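# Refit the band over the carton's corner guard

## Task

Get the band around the carton again so that it runs squarely around it and passes over the corner guard. When you finish, the guard must be in its proper spot and the carton must sit flat, not tilted.

## Robot and tools

Robot: two arms, left_arm and right_arm, on opposite sides of the table. left_arm's base is at (+0.184, +0.458, +0.062) m with quat_wxyz (+0.704, 0, 0, -0.710), on the +y side. right_arm's base is at (-0.019, -0.456, +0.125) m with quat_wxyz (+0.708, 0, 0, +0.707). The arm names do not match image left and right. Each gripper has two fingers. Its fingers point along its own +x axis and close along its own y axis. The reported end_effector_position is midway between the fingers, 3 to 4 cm back from the tips. Only the last 1.5 cm of each finger pad is flat.

Frames: positions, orientations and velocities in results are in the scene frame. Its origin is at the table centre, the tabletop is at z = +0.020 m and +z is up. Motion offsets are expressed along the axes of each arm's current Hand target, not the scene axes. Reported hand poses may be wrong by a few centimetres, more when the arm is stretched out.

Row format, shared by execute_actions and move: one row always holds 14 numbers, each in [-1, 1], even if one arm stays still. The order is left_arm dx, dy, dz, rx, ry, rz, opening, then right_arm in the same order. dx..rz are offsets from that arm's Hand target as it stood when the action or move began, not absolute poses. 1.0 equals 0.6 m of travel or 180 degrees of turn. rx, ry, rz form one rotation vector. Opening is absolute: +1 is fully open (0.080 m), -1 fully closed, and empty fingers touch near -0.78. Six zeros re-request the current Hand target; a 0 in the opening slot is a real command, so resend the present opening to keep it.

execute_actions(actions, cameras): actions is a list of up to 15 rows, one per 1/30 s step. A short list repeats its final row to fill 15 steps. All rows count from the start pose, so sending the same offset again moves further. An empty list returns images and the full state. cameras takes names from cam_high, cam_low, cam_left_wrist, cam_right_wrist, or ["all"] or []. An unknown name voids the call.

move(target, speed, blend, opening_speed, grip_force, blocking, cameras): drives each gripper in a straight line to its offset. target is one 14-number row, or up to 15 rows, each counted from the same starting Hand targets. speed is in m/s, 0.002 to 4.3, default 0.25; turning is capped at twice that in rad/s. blend (m) rounds corners between listed targets; 0 stops at each. opening_speed is the finger rate per second on the -1..+1 scale, at least 0.2. grip_force is newtons per pad, 8 to 34, one value or one per arm; it persists. blocking=false returns after about 0.5 s while motion continues. A move is capped at 10 s of travel. Paths ignore obstacles and the other arm; faster moves lag, stray and hit harder. Do not route a gripper near its own base; go around it. The result adds a move: line: done (within 8 mm and 2 degrees), off_target, moving, held (a check withheld steps or clearance halted the move), blocked (gripper stuck far from its goal, arm now holds), or fault. limits=paced means the sent pose was clipped.

wait(seconds 0 to 10, cameras) lets time run with commands held. stop(cameras) brakes a running move. zoom_image(camera, region [x0, y0, x1, y1]) enlarges part of the latest image of cam_high, cam_left_wrist or cam_right_wrist; region is at most 504 by 504 px. finished_scene(scene) ends the scene for good; the goal must hold without the robot.

Control details: each step, commanded orientation is clipped to within 32 degrees of the measured one. Grippers often settle short of or below the Hand target, or tilt, especially at long reach. Any next command, even zeros, re-requests the target; if still short, send the missing offset. Check position and tilt after every move. Close fully open to closed takes at least about 0.6 s.

Reading results: grip_measured is the measured opening on the command scale, accurate to about 2 mm; on a hard part under full squeeze it reads up to 0.067 below the part width. To grip, command about 0.08 below the reading at first contact. grip_effort_n is motor effort (negative closes) and also reads high against a stop. Joint torques include arm weight; External joint torques estimate outside pushes, and a push toward a larger joint value lowers the reading. Joint velocities "within noise" means the arm is still. Wrist depth gives a 7x7 grid of distances ahead of each wrist camera, rows split by " / ", "-" for no value. Camera calibration (K, T_world_to_cam) lets you project scene points into images; fixed cameras may be off by about 2.3 degrees and 9 mm.

Avoid: knocking anything off the table, dropping or releasing moving parts, fast impacts, hard pushes, any arm-to-arm contact (including closing on the other gripper) and strain on wrist camera cables. Contact torque at a joint limit (waist 17.6, shoulder 21.8, elbow 21.7, wrist pitch 5.74, wrist yaw 5.72, wrist roll 5.36 N m) triggers a 10 s torque fault. Big one-step jumps can cause an over-speed fault. Holding loads, long reach or pushing at an unreachable pose heats motors; MOTOR HOT appears from 50 °C and at 95 °C the arm is held 30 to 60 s or goes limp. Joint ranges (rad): waist -3.054 to 3.054, shoulder 0.000 to 3.142, elbow 0.000 to 2.356, wrist pitch and yaw -1.571 to 1.571, wrist roll -3.142 to 3.142. Loose objects may occasionally be nudged by outside pushes.

Each tool is called as name(argument=value, ...), one argument or row to a line, values as JSON.

## Session

execute_actions(
  actions=[],
)

Scene clock: 0.00 s.
left_arm: end_effector_position=(+0.3435, +0.2236, +0.1606) grip_measured=+1.000 grip_effort_n=n/a end_effector_quat_wxyz=(+0.227, +0.629, +0.114, -0.735) | right_arm: end_effector_position=(+0.2886, -0.1824, +0.3606) grip_measured=+1.000 grip_effort_n=n/a end_effector_quat_wxyz=(+0.655, +0.008, +0.391, +0.646)
Joint positions: left_arm=[0.715 1.568 1.109 -1.035 0.205 1.778 0.08] | right_arm=[-1.155 1.803 1.614 -0.978 -0.993 -0.461 0.08]
Joint velocities: within noise
Joint torques (N m): no reading
External joint torques (N m): no reading
Motor temperatures (°C): left_arm=[22 27 22 31 26 36] | right_arm=[27 22 25 27 29 26]
Heat: left arm: hottest wrist roll 36 °C (+0.0 °C/min); right arm: hottest wrist yaw 29 °C (+0.0 °C/min).
Wrist depth (mm): cam_left_wrist=[- 195 190 184 179 174 170 / 1138 206 198 194 187 183 178 / 1181 1156 212 199 198 191 186 / 1262 1200 1181 215 208 199 195 / - 76 1248 1200 1168 97 83 / - 70 1307 1300 1241 1213 81 / - 75 1234 1339 1307 1270 72] | cam_right_wrist=[3672 3869 3186 671 609 1484 1305 / 3672 3611 967 686 561 495 1224 / 1654 1032 757 658 509 435 1177 / 2166 2329 669 547 470 410 373 / - - 379 487 432 - - / - - 353 401 398 363 - / - - 458 432 378 345 -]
Hand target: left_arm +0.3443, +0.2225, +0.1630; +0.229, +0.630, +0.111, -0.734 | right_arm +0.2885, -0.1823, +0.3620; +0.655, +0.008, +0.389, +0.647
Tool commands: left_gripper/opening=+1.0 right_gripper/opening=+1.0

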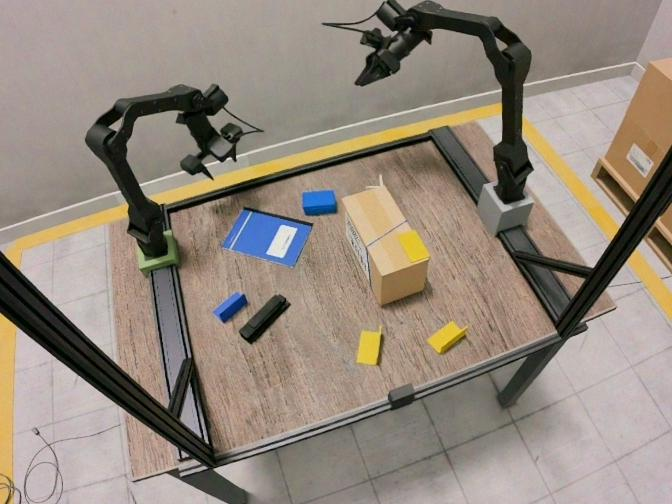

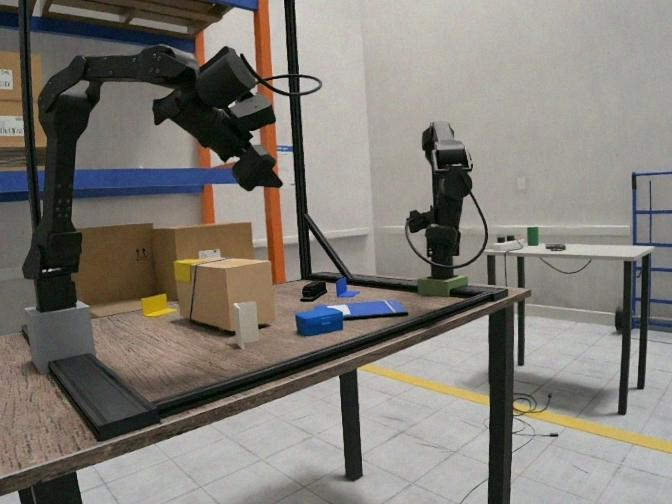

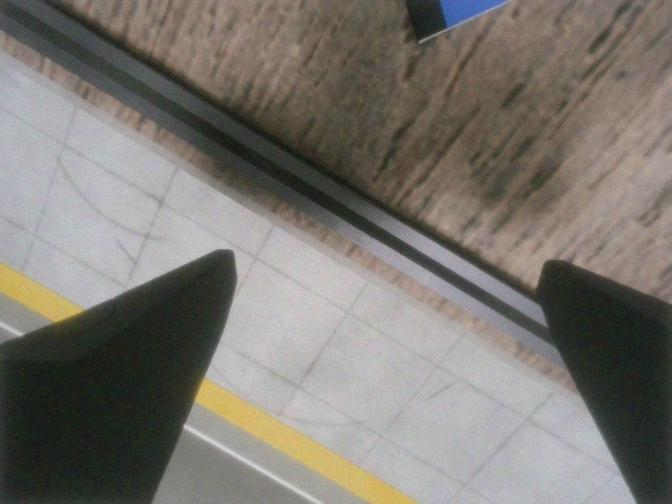

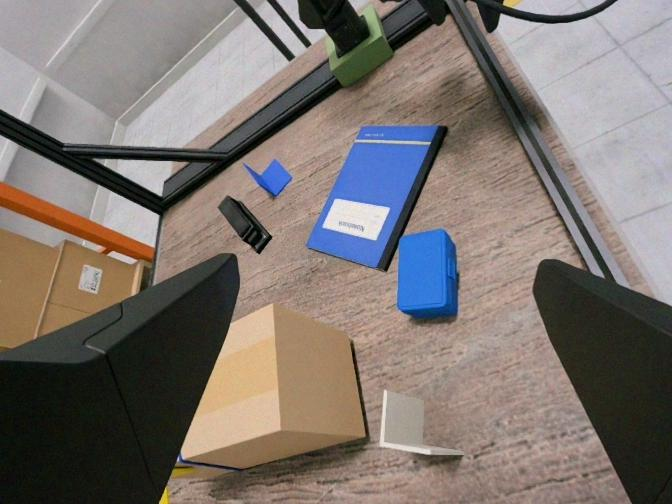

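zoom_image(
  camera="cam_high",
  region=[310, 160, 490, 370],
)

zoom_image(
  camera="cam_low",
  region=[130, 220, 310, 360],
)

zoom_image(
  camera="cam_right_wrist",
  region=[130, 280, 480, 504],
)

Scaled by 2.400 from the camera's 672x504 image, which has a finer 960x720 frame.

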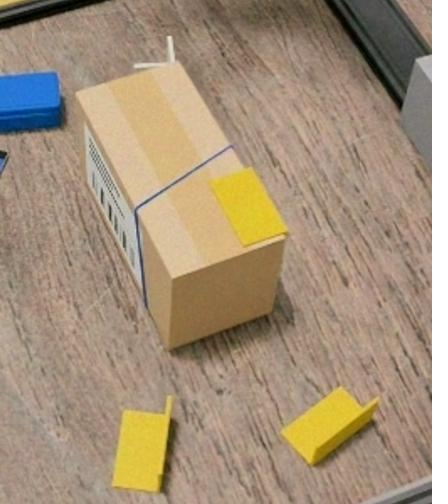

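Scaled by 2.800 from the camera's 672x504 image, which has a finer 960x720 frame.

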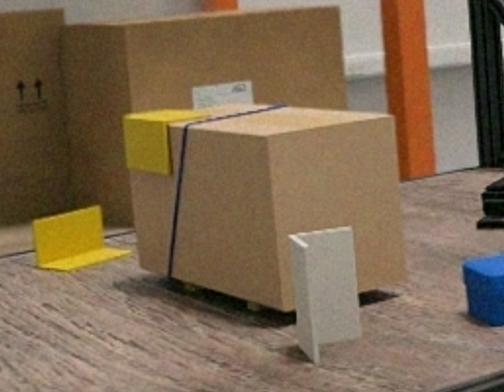

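Scaled by 1.440 from the camera's 672x504 image, which has a finer 960x720 frame.

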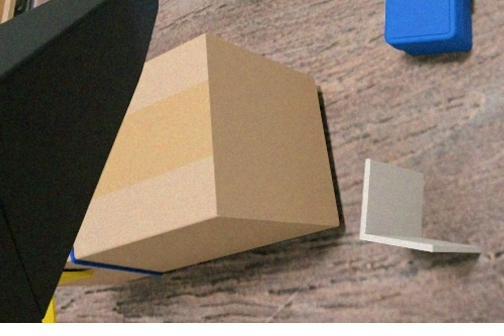

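move(
  target=[0,0,0,0,0,0,1,0.1206,0.3911,-0.4922,-0.169,0.0668,-0.0661,0.0],
  cameras=["cam_high","cam_right_wrist","cam_low"],
)

Scene clock: 28.17 s.
left_arm: end_effector_position=(+0.3435, +0.2236, +0.1606) grip_measured=+1.000 grip_effort_n=1.2 end_effector_quat_wxyz=(+0.227, +0.629, +0.114, -0.735) | right_arm: end_effector_position=(-0.0726, -0.2284, +0.2415) grip_measured=+0.004 grip_effort_n=-18.4 end_effector_quat_wxyz=(+0.653, -0.271, +0.269, +0.654)
Joint positions: left_arm=[0.715 1.568 1.109 -1.035 0.205 1.778 0.08] | right_arm=[0.419 0.793 0.476 -0.512 0.291 0.3 0.035]
Joint torques (N m): left_arm=[-0.22 -6.45 5.4 -0.01 0.2 0.03] | right_arm=[0.2 -1.24 6.89 1.65 0.21 0.21]
External joint torques (N m): left_arm=[-0.21 -1.16 0.11 -0.39 0.02 0.03] | right_arm=[0.21 0.12 0.27 0.31 0.06 0.21]
Motor temperatures (°C): left_arm=[22 30 24 31 26 36] | right_arm=[26 26 30 28 30 26]
Heat: left arm: hottest wrist roll 36 °C (+0.0 °C/min); right arm: hottest elbow 30 °C (+10.7 °C/min).
Wrist depth (mm): cam_left_wrist=[180 194 191 185 179 174 170 / 1126 213 199 194 187 183 178 / 1187 1162 211 202 198 191 186 / 1262 1200 1168 214 203 199 195 / - 76 1220 1200 1175 97 83 / - 70 1331 1270 1241 1200 81 / - 76 1262 1331 1307 1284 72] | cam_right_wrist=[386 381 191 189 186 185 183 / 361 356 175 176 176 174 172 / 343 336 170 189 182 180 179 / - 316 310 294 261 288 300 / 303 305 - 293 291 - 290 / - - - 280 277 - - / - - - 265 265 - -]
Hand target: left_arm +0.3443, +0.2225, +0.1630; +0.229, +0.630, +0.111, -0.734 | right_arm -0.0731, -0.2282, +0.2406; +0.653, -0.271, +0.271, +0.653
Off the commanded pose: left_arm 0.003 m, 1 deg | right_arm 0.001 m, 0 deg.
move: done
camera_calibration:
cam_right_wrist: T_world_to_cam=[[0.999427, 0.0144249, -0.0306059, 0.0941725], [0.00448854, -0.953096, -0.302634, -0.124284], [-0.0335358, 0.302323, -0.952615, 0.374343], [0, 0, 0, 1]] pos_world=[-0.0810069, -0.232986, 0.321874]
Images, in order (width x height): cam_high 672x504, cam_low 672x504, cam_right_wrist 672x504.

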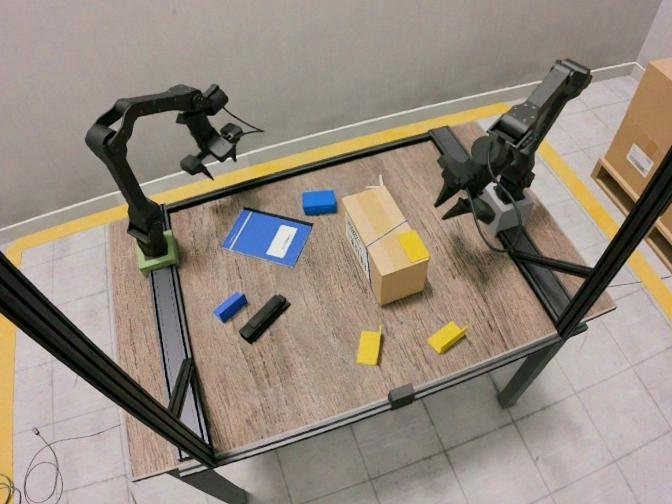

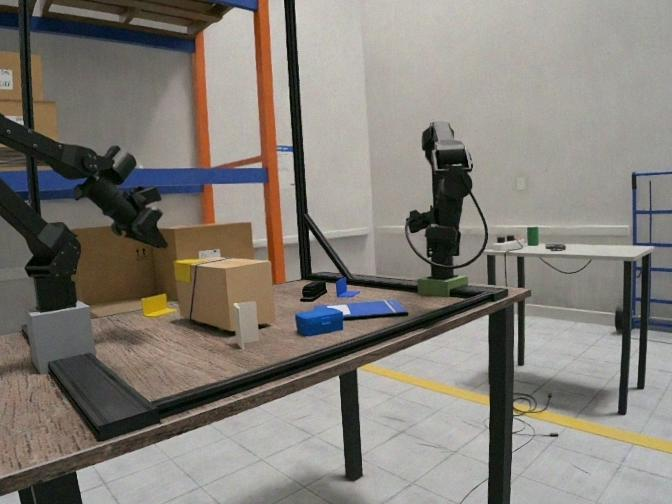

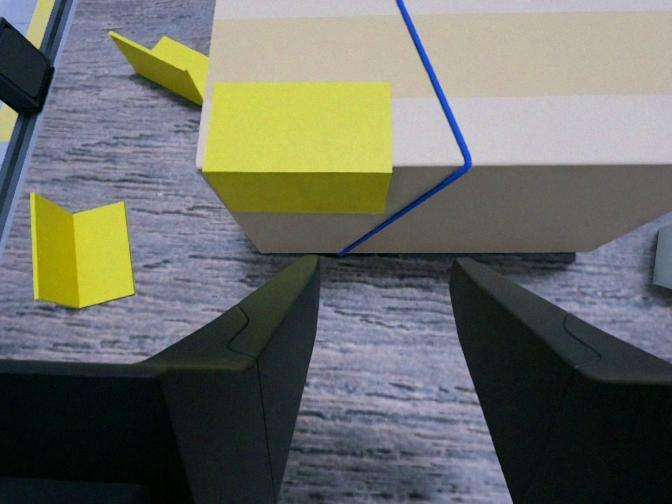

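move(
  target=[0,0,0,0,0,0,1,0.1,-0.0727,0.01,0,0,0,0.0],
  cameras=["cam_low","cam_right_wrist"],
)

zoom_image(
  camera="cam_right_wrist",
  region=[240, 40, 560, 280],
)

zoom_image(
  camera="cam_low",
  region=[120, 190, 300, 325],
)

Scene clock: 41.67 s.
left_arm: end_effector_position=(+0.3435, +0.2236, +0.1606) grip_measured=+1.000 grip_effort_n=1.2 end_effector_quat_wxyz=(+0.227, +0.629, +0.114, -0.735) | right_arm: end_effector_position=(-0.0298, -0.1801, +0.2061) grip_measured=+0.004 grip_effort_n=-18.4 end_effector_quat_wxyz=(+0.655, -0.267, +0.268, +0.654)
Joint positions: left_arm=[0.715 1.568 1.109 -1.035 0.205 1.778 0.08] | right_arm=[0.066 1.047 0.406 -0.136 0.047 0.049 0.035]
Joint torques (N m): left_arm=[0.01 -6.34 5.64 0 0.19 0.01] | right_arm=[-0.31 -2.29 5.88 1.73 -0.1 -0.16]
External joint torques (N m): left_arm=[0.03 -1.03 0.35 -0.38 0.02 0.01] | right_arm=[-0.29 0.28 -0.45 0.31 -0.12 -0.16]
Heat: left arm: hottest wrist roll 36 °C (+0.0 °C/min); right arm: hottest elbow 30 °C (+7.2 °C/min).
Wrist depth (mm): cam_left_wrist=[- 194 191 185 179 174 170 / 1132 208 197 194 187 183 177 / 1187 1156 212 200 198 191 187 / 1262 1200 1181 215 200 199 194 / - 76 1227 1200 219 97 83 / - 70 1307 1277 1234 1213 81 / - 76 1227 1356 1307 1292 72] | cam_right_wrist=[155 150 148 146 144 143 140 / - 140 137 138 135 132 132 / - 128 128 129 128 126 123 / - 124 123 125 125 121 125 / 268 266 - 253 252 - 251 / - - - 245 243 - - / - - - 234 232 - -]
Hand target: left_arm +0.3443, +0.2225, +0.1630; +0.229, +0.630, +0.111, -0.734 | right_arm -0.0294, -0.1816, +0.2024; +0.653, -0.271, +0.271, +0.653
Off the commanded pose: left_arm 0.003 m, 1 deg | right_arm 0.004 m, 1 deg.
move: done
camera_calibration:
cam_right_wrist: T_world_to_cam=[[0.999375, 0.0091268, -0.0341594, 0.0493665], [-0.0019206, -0.950672, -0.310193, -0.0873706], [-0.0353054, 0.310064, -0.95006, 0.328267], [0, 0, 0, 1]] pos_world=[-0.0379139, -0.185295, 0.286458]
Images, in order (width x height): cam_low 672x504, cam_right_wrist 672x504.

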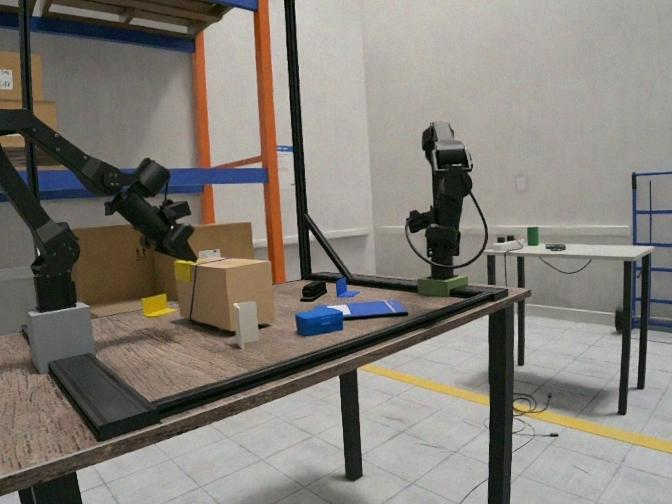

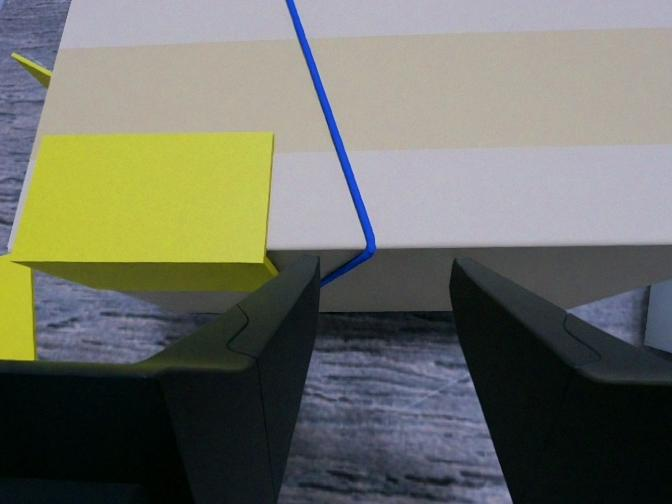

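Scaled by 1.575 from the camera's 672x504 image, which has a finer 960x720 frame.

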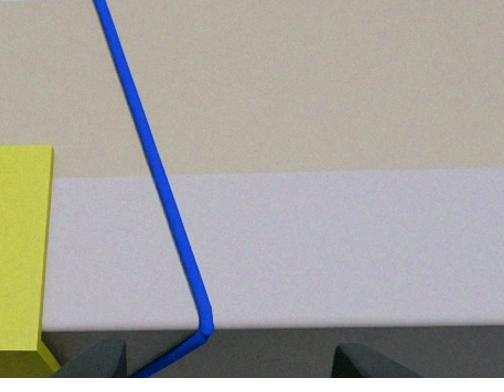

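Scaled by 2.800 from the camera's 672x504 image, which has a finer 960x720 frame.

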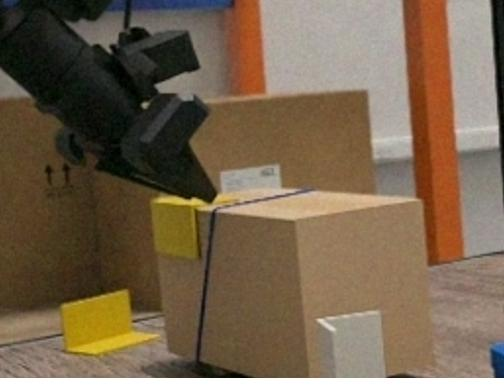

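move(
  target=[0,0,0,0,0,0,1,0.026,0.0058,-0.004,0,0,0,-0.3],
  speed=0.06,
  cameras=["cam_low","cam_right_wrist"],
)

zoom_image(
  camera="cam_right_wrist",
  region=[240, 120, 530, 330],
)

zoom_image(
  camera="cam_low",
  region=[160, 220, 240, 280],
)

Scene clock: 51.50 s.
left_arm: end_effector_position=(+0.3435, +0.2236, +0.1606) grip_measured=+1.000 grip_effort_n=1.6 end_effector_quat_wxyz=(+0.227, +0.629, +0.114, -0.735) | right_arm: end_effector_position=(-0.0326, -0.1700, +0.1940) grip_measured=-0.296 grip_effort_n=-18.4 end_effector_quat_wxyz=(+0.654, -0.268, +0.266, +0.655)
Joint positions: left_arm=[0.715 1.568 1.109 -1.035 0.205 1.778 0.08] | right_arm=[0.077 1.138 0.394 -0.032 0.054 0.049 0.022]
Joint torques (N m): left_arm=[-0.17 -6.32 5.59 0 0.15 -0.01] | right_arm=[0.19 -2.71 5.48 1.74 0.06 0.21]
External joint torques (N m): left_arm=[-0.15 -1.06 0.3 -0.38 -0.02 0] | right_arm=[0.2 0.26 -0.67 0.3 0.04 0.21]
Heat: left arm: hottest wrist roll 36 °C (+0.0 °C/min); right arm: hottest elbow 30 °C (+5.8 °C/min).
Wrist depth (mm): cam_left_wrist=[183 195 191 184 179 174 170 / 1138 209 197 194 187 183 178 / 1194 1144 213 199 198 192 186 / 1277 1200 1156 214 203 198 195 / - 76 1234 1207 1168 97 83 / - 70 1307 1277 1227 1213 81 / - 76 1262 1347 1307 1277 72] | cam_right_wrist=[137 134 132 130 129 127 126 / 126 126 125 121 120 118 118 / - 113 113 113 112 112 111 / - 109 108 109 108 108 106 / 253 250 - 226 - - 234 / - - - 233 - - - / - - - 223 221 - -]
Hand target: left_arm +0.3443, +0.2225, +0.1630; +0.229, +0.630, +0.111, -0.734 | right_arm -0.0329, -0.1722, +0.1897; +0.653, -0.271, +0.271, +0.653
Off the commanded pose: left_arm 0.003 m, 1 deg | right_arm 0.005 m, 1 deg.
move: done
camera_calibration:
cam_right_wrist: T_world_to_cam=[[0.999434, 0.0146476, -0.0302791, 0.0517573], [0.00448856, -0.950229, -0.311519, -0.0810419], [-0.0333351, 0.311207, -0.949757, 0.313699], [0, 0, 0, 1]] pos_world=[-0.0409071, -0.175392, 0.274259]
Images, in order (width x height): cam_low 672x504, cam_right_wrist 672x504.

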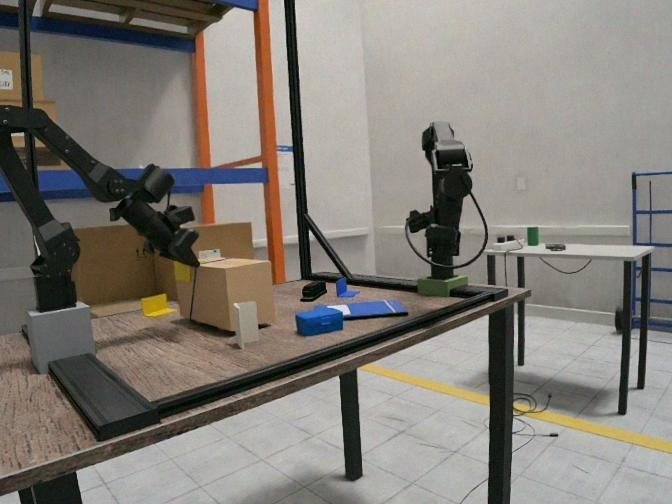

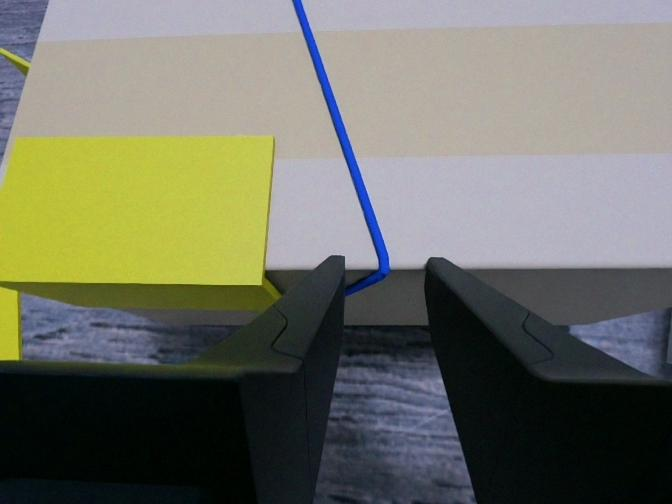

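Scaled by 1.738 from the camera's 672x504 image, which has a finer 960x720 frame.

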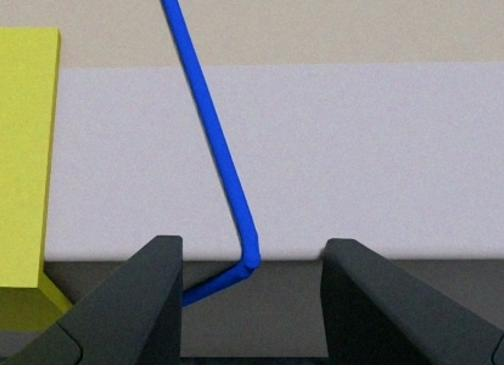

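Scaled by 6.300 from the camera's 672x504 image, which has a finer 960x720 frame.

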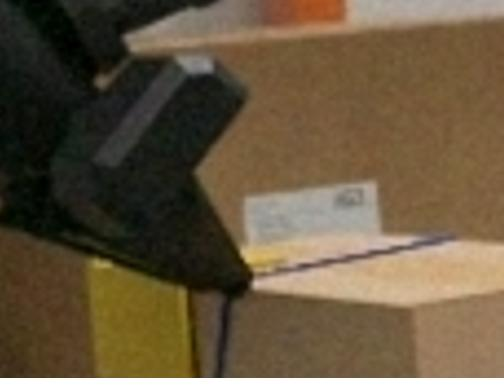

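move(
  target=[
    [0,0,0,0,0,0,1,0.009,0,-0.002,0,0,0,-0.3],
    [0,0,0,0,0,0,1,0.009,0,-0.002,0,0,0,-1],
  ],
  speed=0.04,
  opening_speed=1,
  cameras=["cam_low","cam_right_wrist"],
)

zoom_image(
  camera="cam_right_wrist",
  region=[240, 120, 530, 330],
)

zoom_image(
  camera="cam_low",
  region=[160, 220, 240, 280],
)

Scene clock: 56.13 s.
left_arm: end_effector_position=(+0.3435, +0.2236, +0.1606) grip_measured=+1.000 grip_effort_n=1.2 end_effector_quat_wxyz=(+0.227, +0.629, +0.114, -0.735) | right_arm: end_effector_position=(-0.0343, -0.1685, +0.1925) grip_measured=-0.766 grip_effort_n=-55.1 end_effector_quat_wxyz=(+0.653, -0.266, +0.263, +0.658)
Joint positions: left_arm=[0.715 1.568 1.109 -1.035 0.205 1.778 0.08] | right_arm=[0.083 1.149 0.387 -0.006 0.054 0.05 0.001]
Joint torques (N m): left_arm=[-0.07 -6.3 5.61 0 0.17 0] | right_arm=[-0.45 -0.22 5.67 2.42 0.02 0.17]
External joint torques (N m): left_arm=[-0.1 -1.05 0.31 -0.39 0.01 0.01] | right_arm=[-0.43 2.8 -0.44 0.98 0 0.17]
Heat: left arm: hottest wrist roll 36 °C (+0.0 °C/min); right arm: hottest wrist pitch 31 °C (+4.3 °C/min).
Wrist depth (mm): cam_left_wrist=[182 195 190 184 180 174 170 / 1150 208 198 194 188 183 178 / 1181 1156 212 202 198 191 186 / 1255 1200 1156 215 202 199 195 / - 76 1227 1213 1168 97 83 / - 69 1323 1284 1241 1213 81 / - 72 1227 1364 1307 1277 72] | cam_right_wrist=[139 135 134 132 131 129 128 / 127 127 126 123 122 120 118 / - 114 113 114 114 113 111 / - 108 108 - 109 108 108 / 253 248 - - - 192 235 / - - - - - - - / - - - - - - -]
Hand target: left_arm +0.3443, +0.2225, +0.1630; +0.229, +0.630, +0.111, -0.734 | right_arm -0.0329, -0.1693, +0.1850; +0.653, -0.271, +0.271, +0.653
Off the commanded pose: left_arm 0.003 m, 1 deg | right_arm 0.008 m, 1 deg.
move: done
camera_calibration:
cam_right_wrist: T_world_to_cam=[[0.999326, 0.0200537, -0.0307617, 0.0544636], [0.00917903, -0.947537, -0.319515, -0.0778649], [-0.0355553, 0.319017, -0.947082, 0.312589], [0, 0, 0, 1]] pos_world=[-0.042598, -0.174593, 0.272844]
Images, in order (width x height): cam_low 672x504, cam_right_wrist 672x504.

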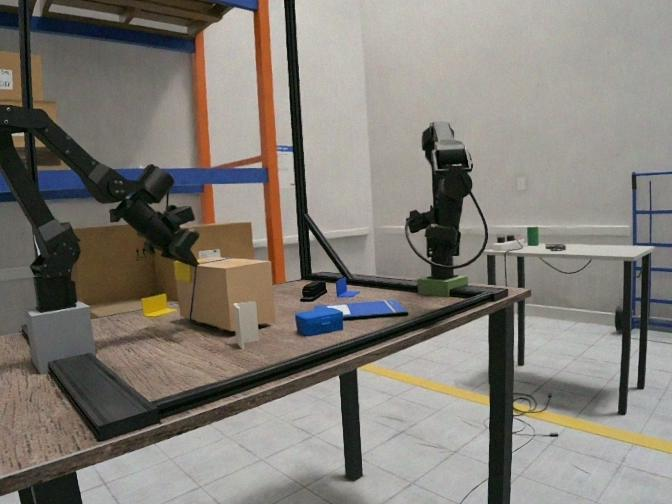

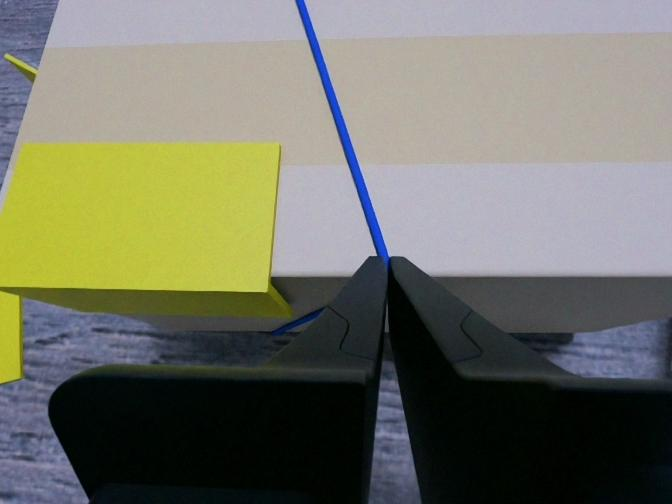

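Scaled by 1.738 from the camera's 672x504 image, which has a finer 960x720 frame.

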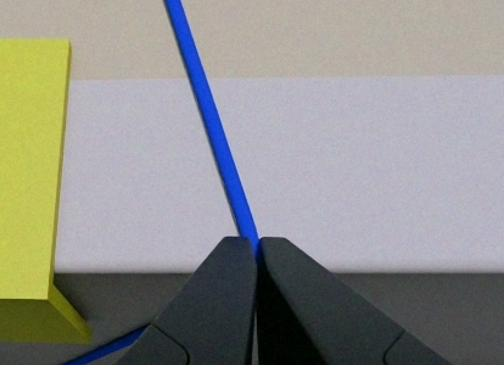

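Scaled by 6.300 from the camera's 672x504 image, which has a finer 960x720 frame.

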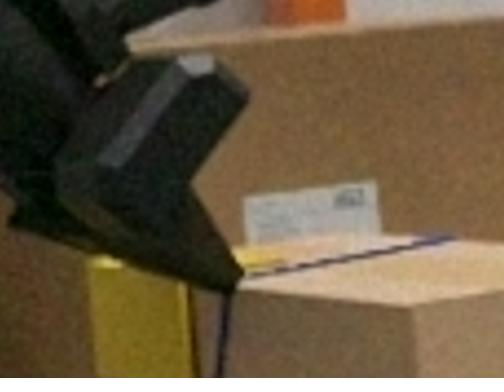

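move(
  target=[0,0,0,0,0,0,1,-0.045,0,0.004,0,0,0,-1],
  speed=0.05,
  cameras=["cam_low","cam_right_wrist"],
)

zoom_image(
  camera="cam_low",
  region=[120, 190, 300, 325],
)

Scene clock: 58.83 s.
left_arm: end_effector_position=(+0.3435, +0.2236, +0.1606) grip_measured=+1.000 grip_effort_n=1.2 end_effector_quat_wxyz=(+0.227, +0.629, +0.114, -0.735) | right_arm: end_effector_position=(-0.0345, -0.1893, +0.1990) grip_measured=-0.769 grip_effort_n=-42.1 end_effector_quat_wxyz=(+0.646, -0.279, +0.276, +0.654)
Joint positions: left_arm=[0.715 1.568 1.109 -1.035 0.205 1.778 0.08] | right_arm=[0.089 1.028 0.387 -0.166 0.052 0.055 0]
Joint torques (N m): left_arm=[0.03 -6.42 5.61 0.02 0.17 0] | right_arm=[-0.25 -4.26 7.91 1.24 0.28 0.21]
External joint torques (N m): left_arm=[0.03 -1.15 0.3 -0.38 0 0.01] | right_arm=[-0.26 -1.8 1.52 -0.18 0.26 0.21]
Heat: left arm: hottest wrist roll 36 °C (+0.0 °C/min); right arm: hottest wrist pitch 31 °C (+4.1 °C/min).
Wrist depth (mm): cam_left_wrist=[186 194 190 184 179 174 170 / 1126 209 196 194 187 183 178 / 1200 1162 212 198 198 191 186 / 1262 1194 1168 214 190 199 195 / - 76 1227 1187 219 97 83 / - 69 1323 1270 1241 1213 81 / - 76 1248 1364 1331 1284 72] | cam_right_wrist=[- 136 135 132 131 129 128 / 125 124 123 124 123 121 120 / - 119 116 118 118 116 115 / 269 267 151 146 163 183 160 / 259 257 258 - - 247 244 / - - - - - - - / - - - - - - -]
Hand target: left_arm +0.3443, +0.2225, +0.1630; +0.229, +0.630, +0.111, -0.734 | right_arm -0.0329, -0.1867, +0.2058; +0.653, -0.271, +0.271, +0.653
Off the commanded pose: left_arm 0.003 m, 1 deg | right_arm 0.008 m, 1 deg.
move: done
camera_calibration:
cam_right_wrist: T_world_to_cam=[[0.999175, 0.0230279, -0.0334396, 0.0564251], [0.0126695, -0.959314, -0.282058, -0.105091], [-0.0385742, 0.281401, -0.958814, 0.320357], [0, 0, 0, 1]] pos_world=[-0.0426896, -0.192263, 0.279408]
Images, in order (width x height): cam_low 672x504, cam_right_wrist 672x504.

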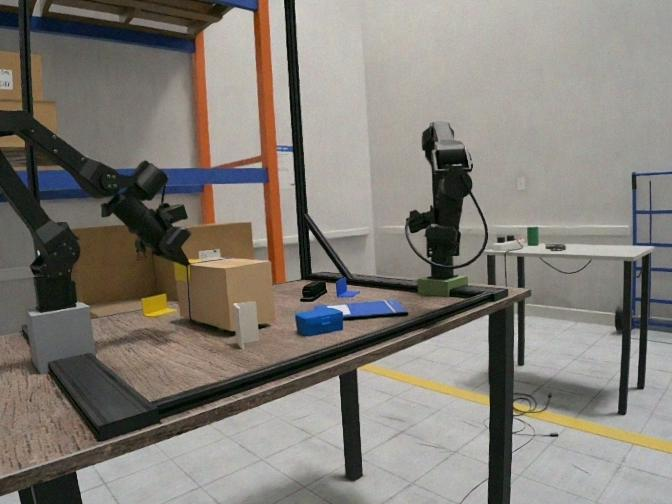

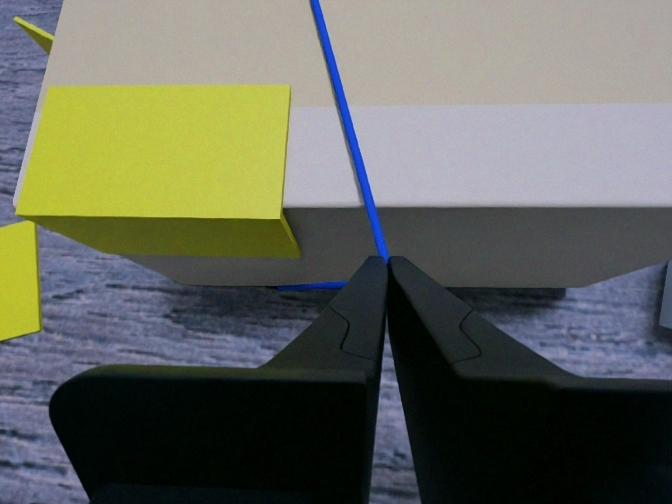

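Scaled by 2.800 from the camera's 672x504 image, which has a finer 960x720 frame.

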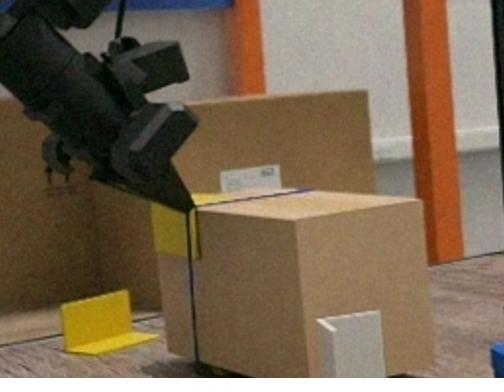

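move(
  target=[0,0,0,0,0,0,1,-0.005,0.1,0.004,0,0,0,-1],
  speed=0.08,
  cameras=["cam_low","cam_right_wrist","cam_high"],
)

zoom_image(
  camera="cam_low",
  region=[120, 190, 300, 325],
)

zoom_image(
  camera="cam_high",
  region=[310, 160, 490, 370],
)

Scene clock: 66.80 s.
left_arm: end_effector_position=(+0.3435, +0.2236, +0.1606) grip_measured=+1.000 grip_effort_n=1.2 end_effector_quat_wxyz=(+0.227, +0.629, +0.114, -0.735) | right_arm: end_effector_position=(-0.0901, -0.1903, +0.2041) grip_measured=-0.769 grip_effort_n=-41.6 end_effector_quat_wxyz=(+0.653, -0.278, +0.272, +0.650)
Joint positions: left_arm=[0.715 1.568 1.109 -1.035 0.205 1.778 0.08] | right_arm=[0.424 1.098 0.444 -0.192 0.297 0.306 0]
Joint torques (N m): left_arm=[-0.09 -6.28 5.6 -0.01 0.19 0.02] | right_arm=[0.46 -3 8.47 1.26 0.15 0.22]
External joint torques (N m): left_arm=[-0.06 -1 0.25 -0.43 0.01 0.03] | right_arm=[0.45 -0.18 2.23 -0.08 0.01 0.22]
Heat: left arm: hottest wrist roll 35 °C (-1.0 °C/min); right arm: hottest wrist pitch 31 °C (+4.0 °C/min).
Wrist depth (mm): cam_left_wrist=[182 195 191 184 179 174 170 / 1138 209 198 193 188 183 178 / 1187 1168 211 199 198 191 186 / 1262 1207 1175 214 193 199 195 / - 76 1213 1207 1168 97 83 / - 69 1315 1277 1227 1207 81 / - 76 1284 1364 1323 1277 72] | cam_right_wrist=[327 329 141 139 137 136 136 / 309 305 128 128 127 128 127 / 294 289 121 122 119 122 121 / 278 272 225 133 190 146 164 / 266 259 262 - - 253 250 / - - - - - - - / - - - - - - -]
Hand target: left_arm +0.3443, +0.2225, +0.1630; +0.229, +0.630, +0.111, -0.734 | right_arm -0.0929, -0.1871, +0.2097; +0.653, -0.271, +0.271, +0.653
Off the commanded pose: left_arm 0.003 m, 1 deg | right_arm 0.007 m, 1 deg.
move: done
camera_calibration:
cam_right_wrist: T_world_to_cam=[[0.999649, 0.0111516, -0.0240296, 0.107978], [0.00371312, -0.957109, -0.289705, -0.102803], [-0.0262297, 0.289514, -0.956814, 0.325653], [0, 0, 0, 1]] pos_world=[-0.0990164, -0.193879, 0.284402]
Images, in order (width x height): cam_high 672x504, cam_low 672x504, cam_right_wrist 672x504.

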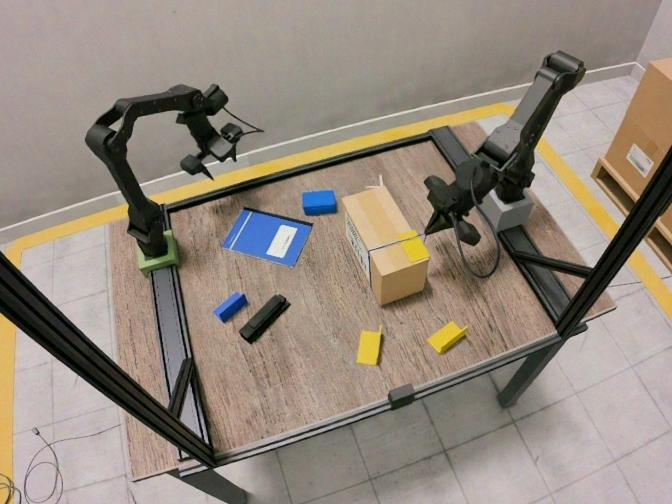

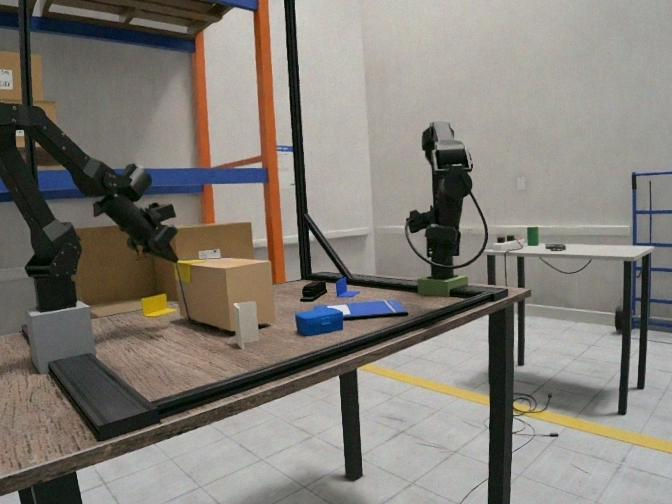

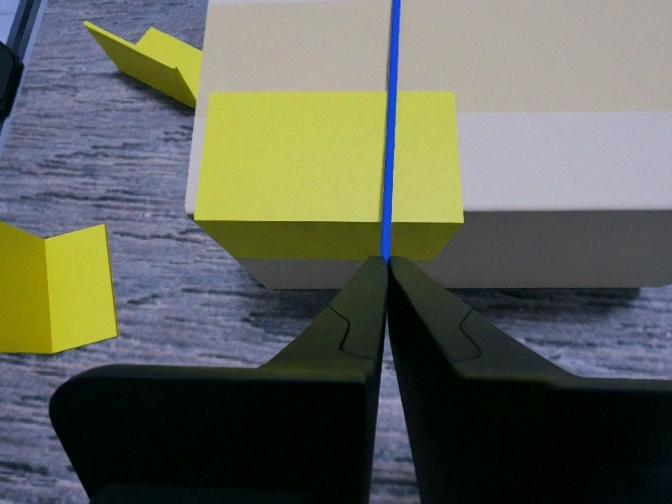

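Scaled by 2.800 from the camera's 672x504 image, which has a finer 960x720 frame.

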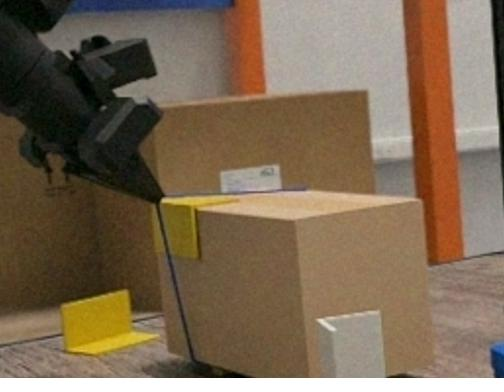

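Scaled by 2.400 from the camera's 672x504 image, which has a finer 960x720 frame.

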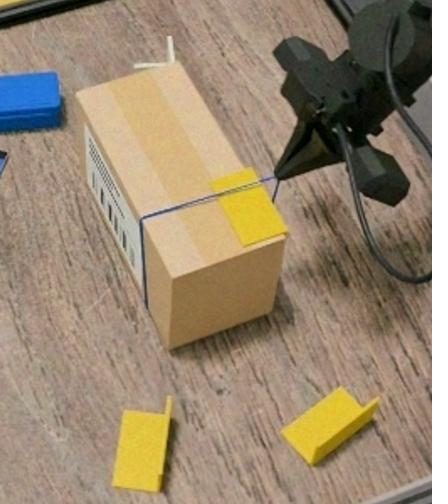

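move(
  target=[
    [0,0,0,0,0,0,1,0.023,0,0.006,0,0,0,-1],
    [0,0,0,0,0,0,1,0.023,0,0.006,0,0,0,-0.4],
    [0,0,0,0,0,0,1,-0.09,0,0.02,0,0,0,-0.4],
  ],
  speed=[0.06,0.06,0.15],
  cameras=["cam_low","cam_right_wrist","cam_high"],
)

zoom_image(
  camera="cam_low",
  region=[120, 190, 300, 325],
)

zoom_image(
  camera="cam_high",
  region=[310, 160, 490, 370],
)

Scene clock: 74.07 s.
left_arm: end_effector_position=(+0.3435, +0.2236, +0.1606) grip_measured=+1.000 grip_effort_n=1.6 end_effector_quat_wxyz=(+0.227, +0.629, +0.114, -0.735) | right_arm: end_effector_position=(-0.0913, -0.2188, +0.2492) grip_measured=-0.404 grip_effort_n=18.8 end_effector_quat_wxyz=(+0.652, -0.281, +0.272, +0.650)
Joint positions: left_arm=[0.715 1.568 1.109 -1.035 0.205 1.778 0.08] | right_arm=[0.507 0.906 0.558 -0.526 0.35 0.37 0.017]
Joint torques (N m): left_arm=[0 -6.27 5.52 0.04 0.18 0.01] | right_arm=[0.23 -3.04 8.61 1.36 0.23 0.22]
External joint torques (N m): left_arm=[-0.01 -1.04 0.28 -0.33 0.02 0.02] | right_arm=[0.22 -1.11 2.01 0.05 0.05 0.21]
Heat: left arm: hottest wrist roll 35 °C (-1.0 °C/min); right arm: hottest elbow 31 °C (+3.0 °C/min).
Wrist depth (mm): cam_left_wrist=[- 194 190 184 179 174 170 / 1126 207 200 193 187 183 178 / 1187 1162 212 201 198 192 186 / 1270 1200 1168 215 206 199 195 / - 76 1241 1194 1150 97 83 / - 69 1323 1292 1234 1207 81 / - 76 1234 1347 1300 1284 72] | cam_right_wrist=[380 377 200 195 193 192 190 / 359 355 188 186 183 181 179 / 341 337 195 171 176 174 173 / 316 316 320 241 240 269 301 / 304 304 - - - 298 295 / - - - 287 - - - / - - - 273 - - -]
Hand target: left_arm +0.3443, +0.2225, +0.1630; +0.229, +0.630, +0.111, -0.734 | right_arm -0.0929, -0.2168, +0.2564; +0.653, -0.270, +0.271, +0.653
Off the commanded pose: left_arm 0.003 m, 1 deg | right_arm 0.008 m, 1 deg.
move: done
camera_calibration:
cam_right_wrist: T_world_to_cam=[[0.999698, 0.0136643, -0.0204102, 0.110241], [0.00732767, -0.959046, -0.283155, -0.118744], [-0.0234435, 0.28292, -0.958857, 0.376375], [0, 0, 0, 1]] pos_world=[-0.100515, -0.221872, 0.329517]
Images, in order (width x height): cam_high 672x504, cam_low 672x504, cam_right_wrist 672x504.

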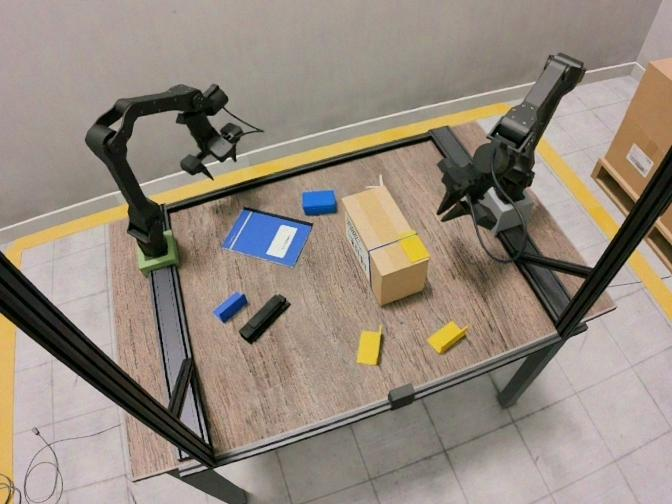

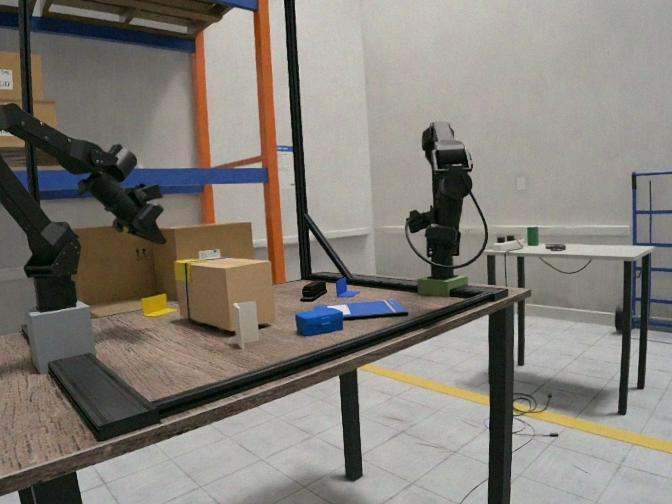

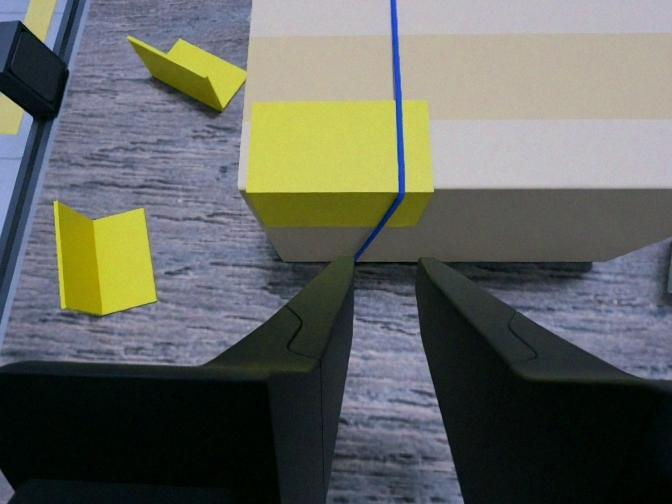

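Scaled by 2.800 from the camera's 672x504 image, which has a finer 960x720 frame.

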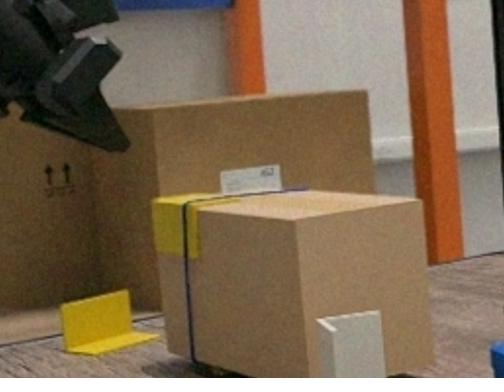

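Scaled by 2.400 from the camera's 672x504 image, which has a finer 960x720 frame.

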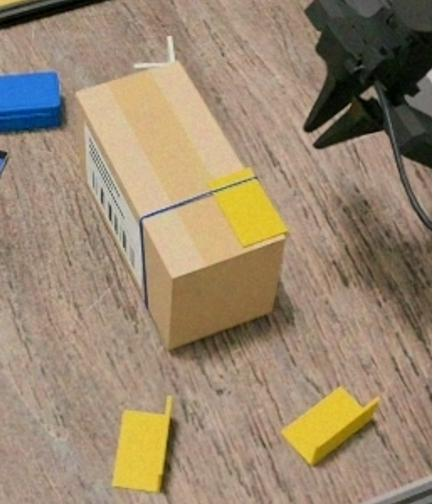

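move(
  target=[0,0,0,0,0,0,1,0.1105,-0.024,-0.0191,0,0,0,-0.3],
  speed=0.12,
  cameras=["cam_right_wrist"],
)

Scene clock: 86.73 s.
left_arm: end_effector_position=(+0.3435, +0.2236, +0.1606) grip_measured=+1.000 grip_effort_n=1.2 end_effector_quat_wxyz=(+0.227, +0.629, +0.114, -0.735) | right_arm: end_effector_position=(-0.0795, -0.1764, +0.2055) grip_measured=-0.304 grip_effort_n=18.8 end_effector_quat_wxyz=(+0.655, -0.265, +0.269, +0.654)
Joint positions: left_arm=[0.715 1.568 1.109 -1.035 0.205 1.778 0.08] | right_arm=[0.339 1.129 0.446 -0.122 0.237 0.246 0.021]
Joint torques (N m): left_arm=[-0.03 -6.29 5.77 0 0.16 0.03] | right_arm=[-0.32 -2.63 5.65 1.7 0 -0.16]
External joint torques (N m): left_arm=[-0.07 -1.02 0.48 -0.38 -0.01 0.04] | right_arm=[-0.34 0.34 -0.5 0.34 -0.1 -0.16]
Heat: left arm: hottest wrist roll 35 °C (-1.0 °C/min); right arm: hottest elbow 34 °C (+4.0 °C/min).
Wrist depth (mm): cam_left_wrist=[- 196 190 184 179 174 170 / 1121 208 198 194 188 183 178 / 1187 1156 212 203 198 192 186 / 1262 1187 1168 216 209 199 195 / - 76 1227 1213 1181 97 83 / - 70 1315 1284 1234 1213 81 / - 76 1241 1356 1315 1277 72] | cam_right_wrist=[346 339 148 143 143 141 139 / 320 309 136 136 133 131 129 / 300 298 - 124 126 124 122 / 284 274 120 118 119 120 119 / - 265 - 255 - 213 245 / - - - 244 - - - / - - - 233 - - -]
Hand target: left_arm +0.3443, +0.2225, +0.1630; +0.229, +0.630, +0.111, -0.734 | right_arm -0.0785, -0.1780, +0.2013; +0.653, -0.271, +0.271, +0.653
Off the commanded pose: left_arm 0.003 m, 1 deg | right_arm 0.005 m, 1 deg.
move: done
camera_calibration:
cam_right_wrist: T_world_to_cam=[[0.999255, 0.00939042, -0.0374399, 0.0996548], [-0.00273303, -0.95031, -0.311294, -0.0839215], [-0.0385027, 0.311164, -0.949576, 0.324615], [0, 0, 0, 1]] pos_world=[-0.0873113, -0.181696, 0.285853]
Images, in order (width x height): cam_right_wrist 672x504.

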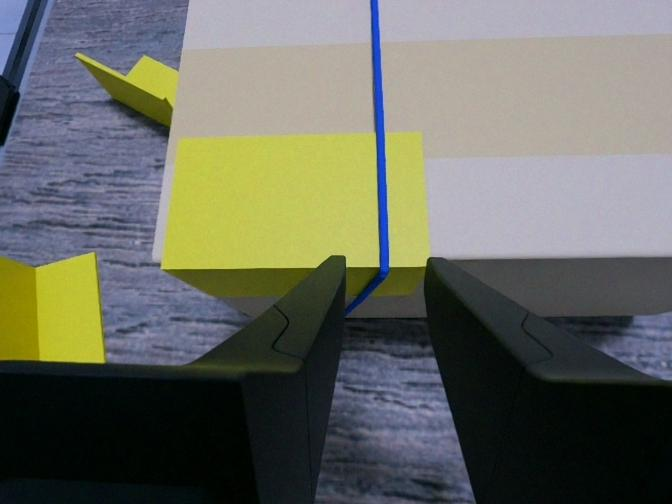

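move(
  target=[
    [0,0,0,0,0,0,1,0.019,0,-0.005,0,0,0,-0.3],
    [0,0,0,0,0,0,1,0.019,0,-0.005,0,0,0,-1],
    [0,0,0,0,0,0,1,-0.022,0,0.002,0,0,0,-1],
    [0,0,0,0,0,0,1,-0.024,0.066,0.004,0,0,0,-1],
  ],
  speed=[0.05,0.05,0.08,0.1],
  cameras=["cam_low","cam_high","cam_right_wrist"],
)

zoom_image(
  camera="cam_high",
  region=[310, 160, 490, 370],
)

Scene clock: 93.33 s.
left_arm: end_effector_position=(+0.3435, +0.2236, +0.1606) grip_measured=+1.000 grip_effort_n=1.2 end_effector_quat_wxyz=(+0.227, +0.629, +0.114, -0.735) | right_arm: end_effector_position=(-0.1136, -0.1888, +0.2084) grip_measured=-0.771 grip_effort_n=-33.3 end_effector_quat_wxyz=(+0.656, -0.277, +0.270, +0.649)
Joint positions: left_arm=[0.715 1.568 1.109 -1.035 0.205 1.778 0.08] | right_arm=[0.54 1.159 0.498 -0.214 0.379 0.401 0]
Joint torques (N m): left_arm=[-0.11 -6.26 5.56 -0.01 0.19 0.01] | right_arm=[0.7 -3.3 8.33 1.19 0.1 0.19]
External joint torques (N m): left_arm=[-0.06 -1.05 0.36 -0.36 0.02 0.01] | right_arm=[0.7 -0.16 2.19 -0.09 -0.1 0.19]
Heat: left arm: hottest wrist roll 35 °C (-1.0 °C/min); right arm: hottest elbow 34 °C (+4.0 °C/min).
Wrist depth (mm): cam_left_wrist=[- 195 190 184 179 174 170 / 1132 188 197 194 187 183 178 / 1181 1150 211 199 198 192 186 / 1270 1187 1156 215 208 199 195 / - 76 1227 1200 1175 97 83 / - 69 1323 1292 1241 1213 81 / - 76 1241 1331 1300 1270 72] | cam_right_wrist=[328 331 328 144 143 142 141 / 310 309 298 137 133 133 133 / 293 293 288 125 127 126 124 / 274 278 273 120 120 158 159 / - 261 265 - - 256 255 / - - - - - - - / - - - - - - -]
Hand target: left_arm +0.3443, +0.2225, +0.1630; +0.229, +0.630, +0.111, -0.734 | right_arm -0.1181, -0.1864, +0.2133; +0.653, -0.270, +0.271, +0.653
Off the commanded pose: left_arm 0.003 m, 1 deg | right_arm 0.007 m, 1 deg.
move: done
camera_calibration:
cam_right_wrist: T_world_to_cam=[[0.999762, 0.00565984, -0.0210748, 0.129972], [-0.000764232, -0.956104, -0.293025, -0.0995339], [-0.0218082, 0.292971, -0.955872, 0.329673], [0, 0, 0, 1]] pos_world=[-0.122828, -0.192485, 0.288699]
Images, in order (width x height): cam_high 672x504, cam_low 672x504, cam_right_wrist 672x504.

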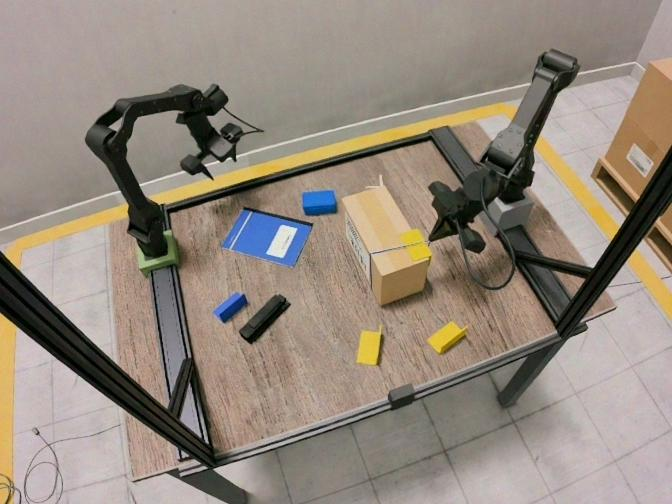

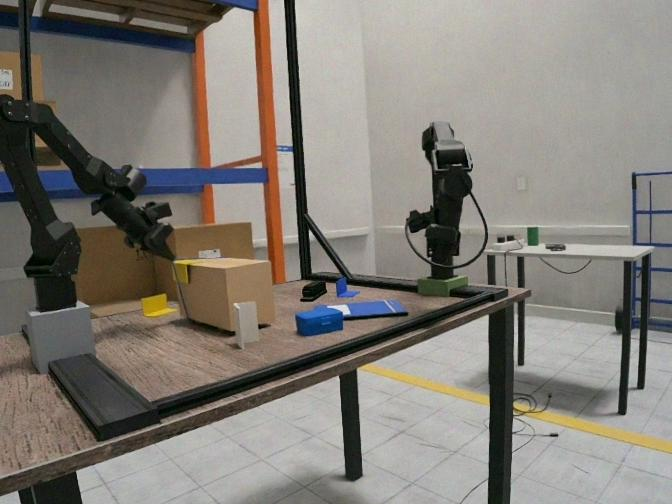

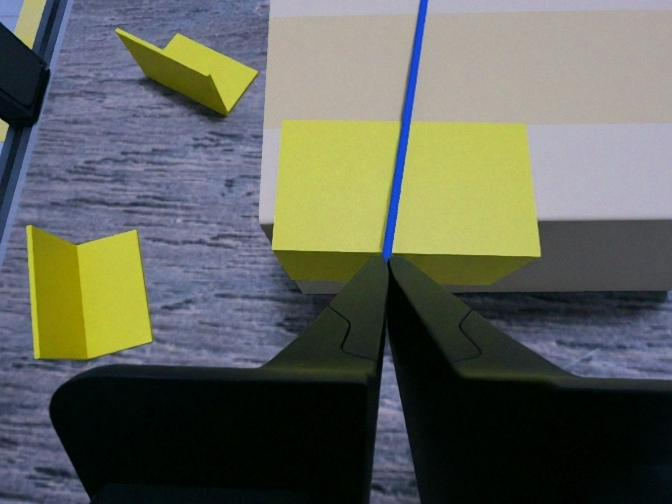

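Scaled by 2.400 from the camera's 672x504 image, which has a finer 960x720 frame.

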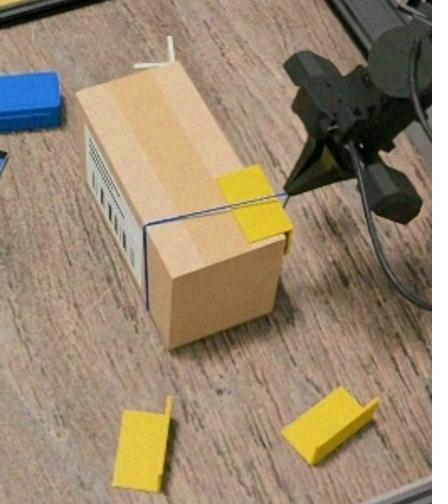

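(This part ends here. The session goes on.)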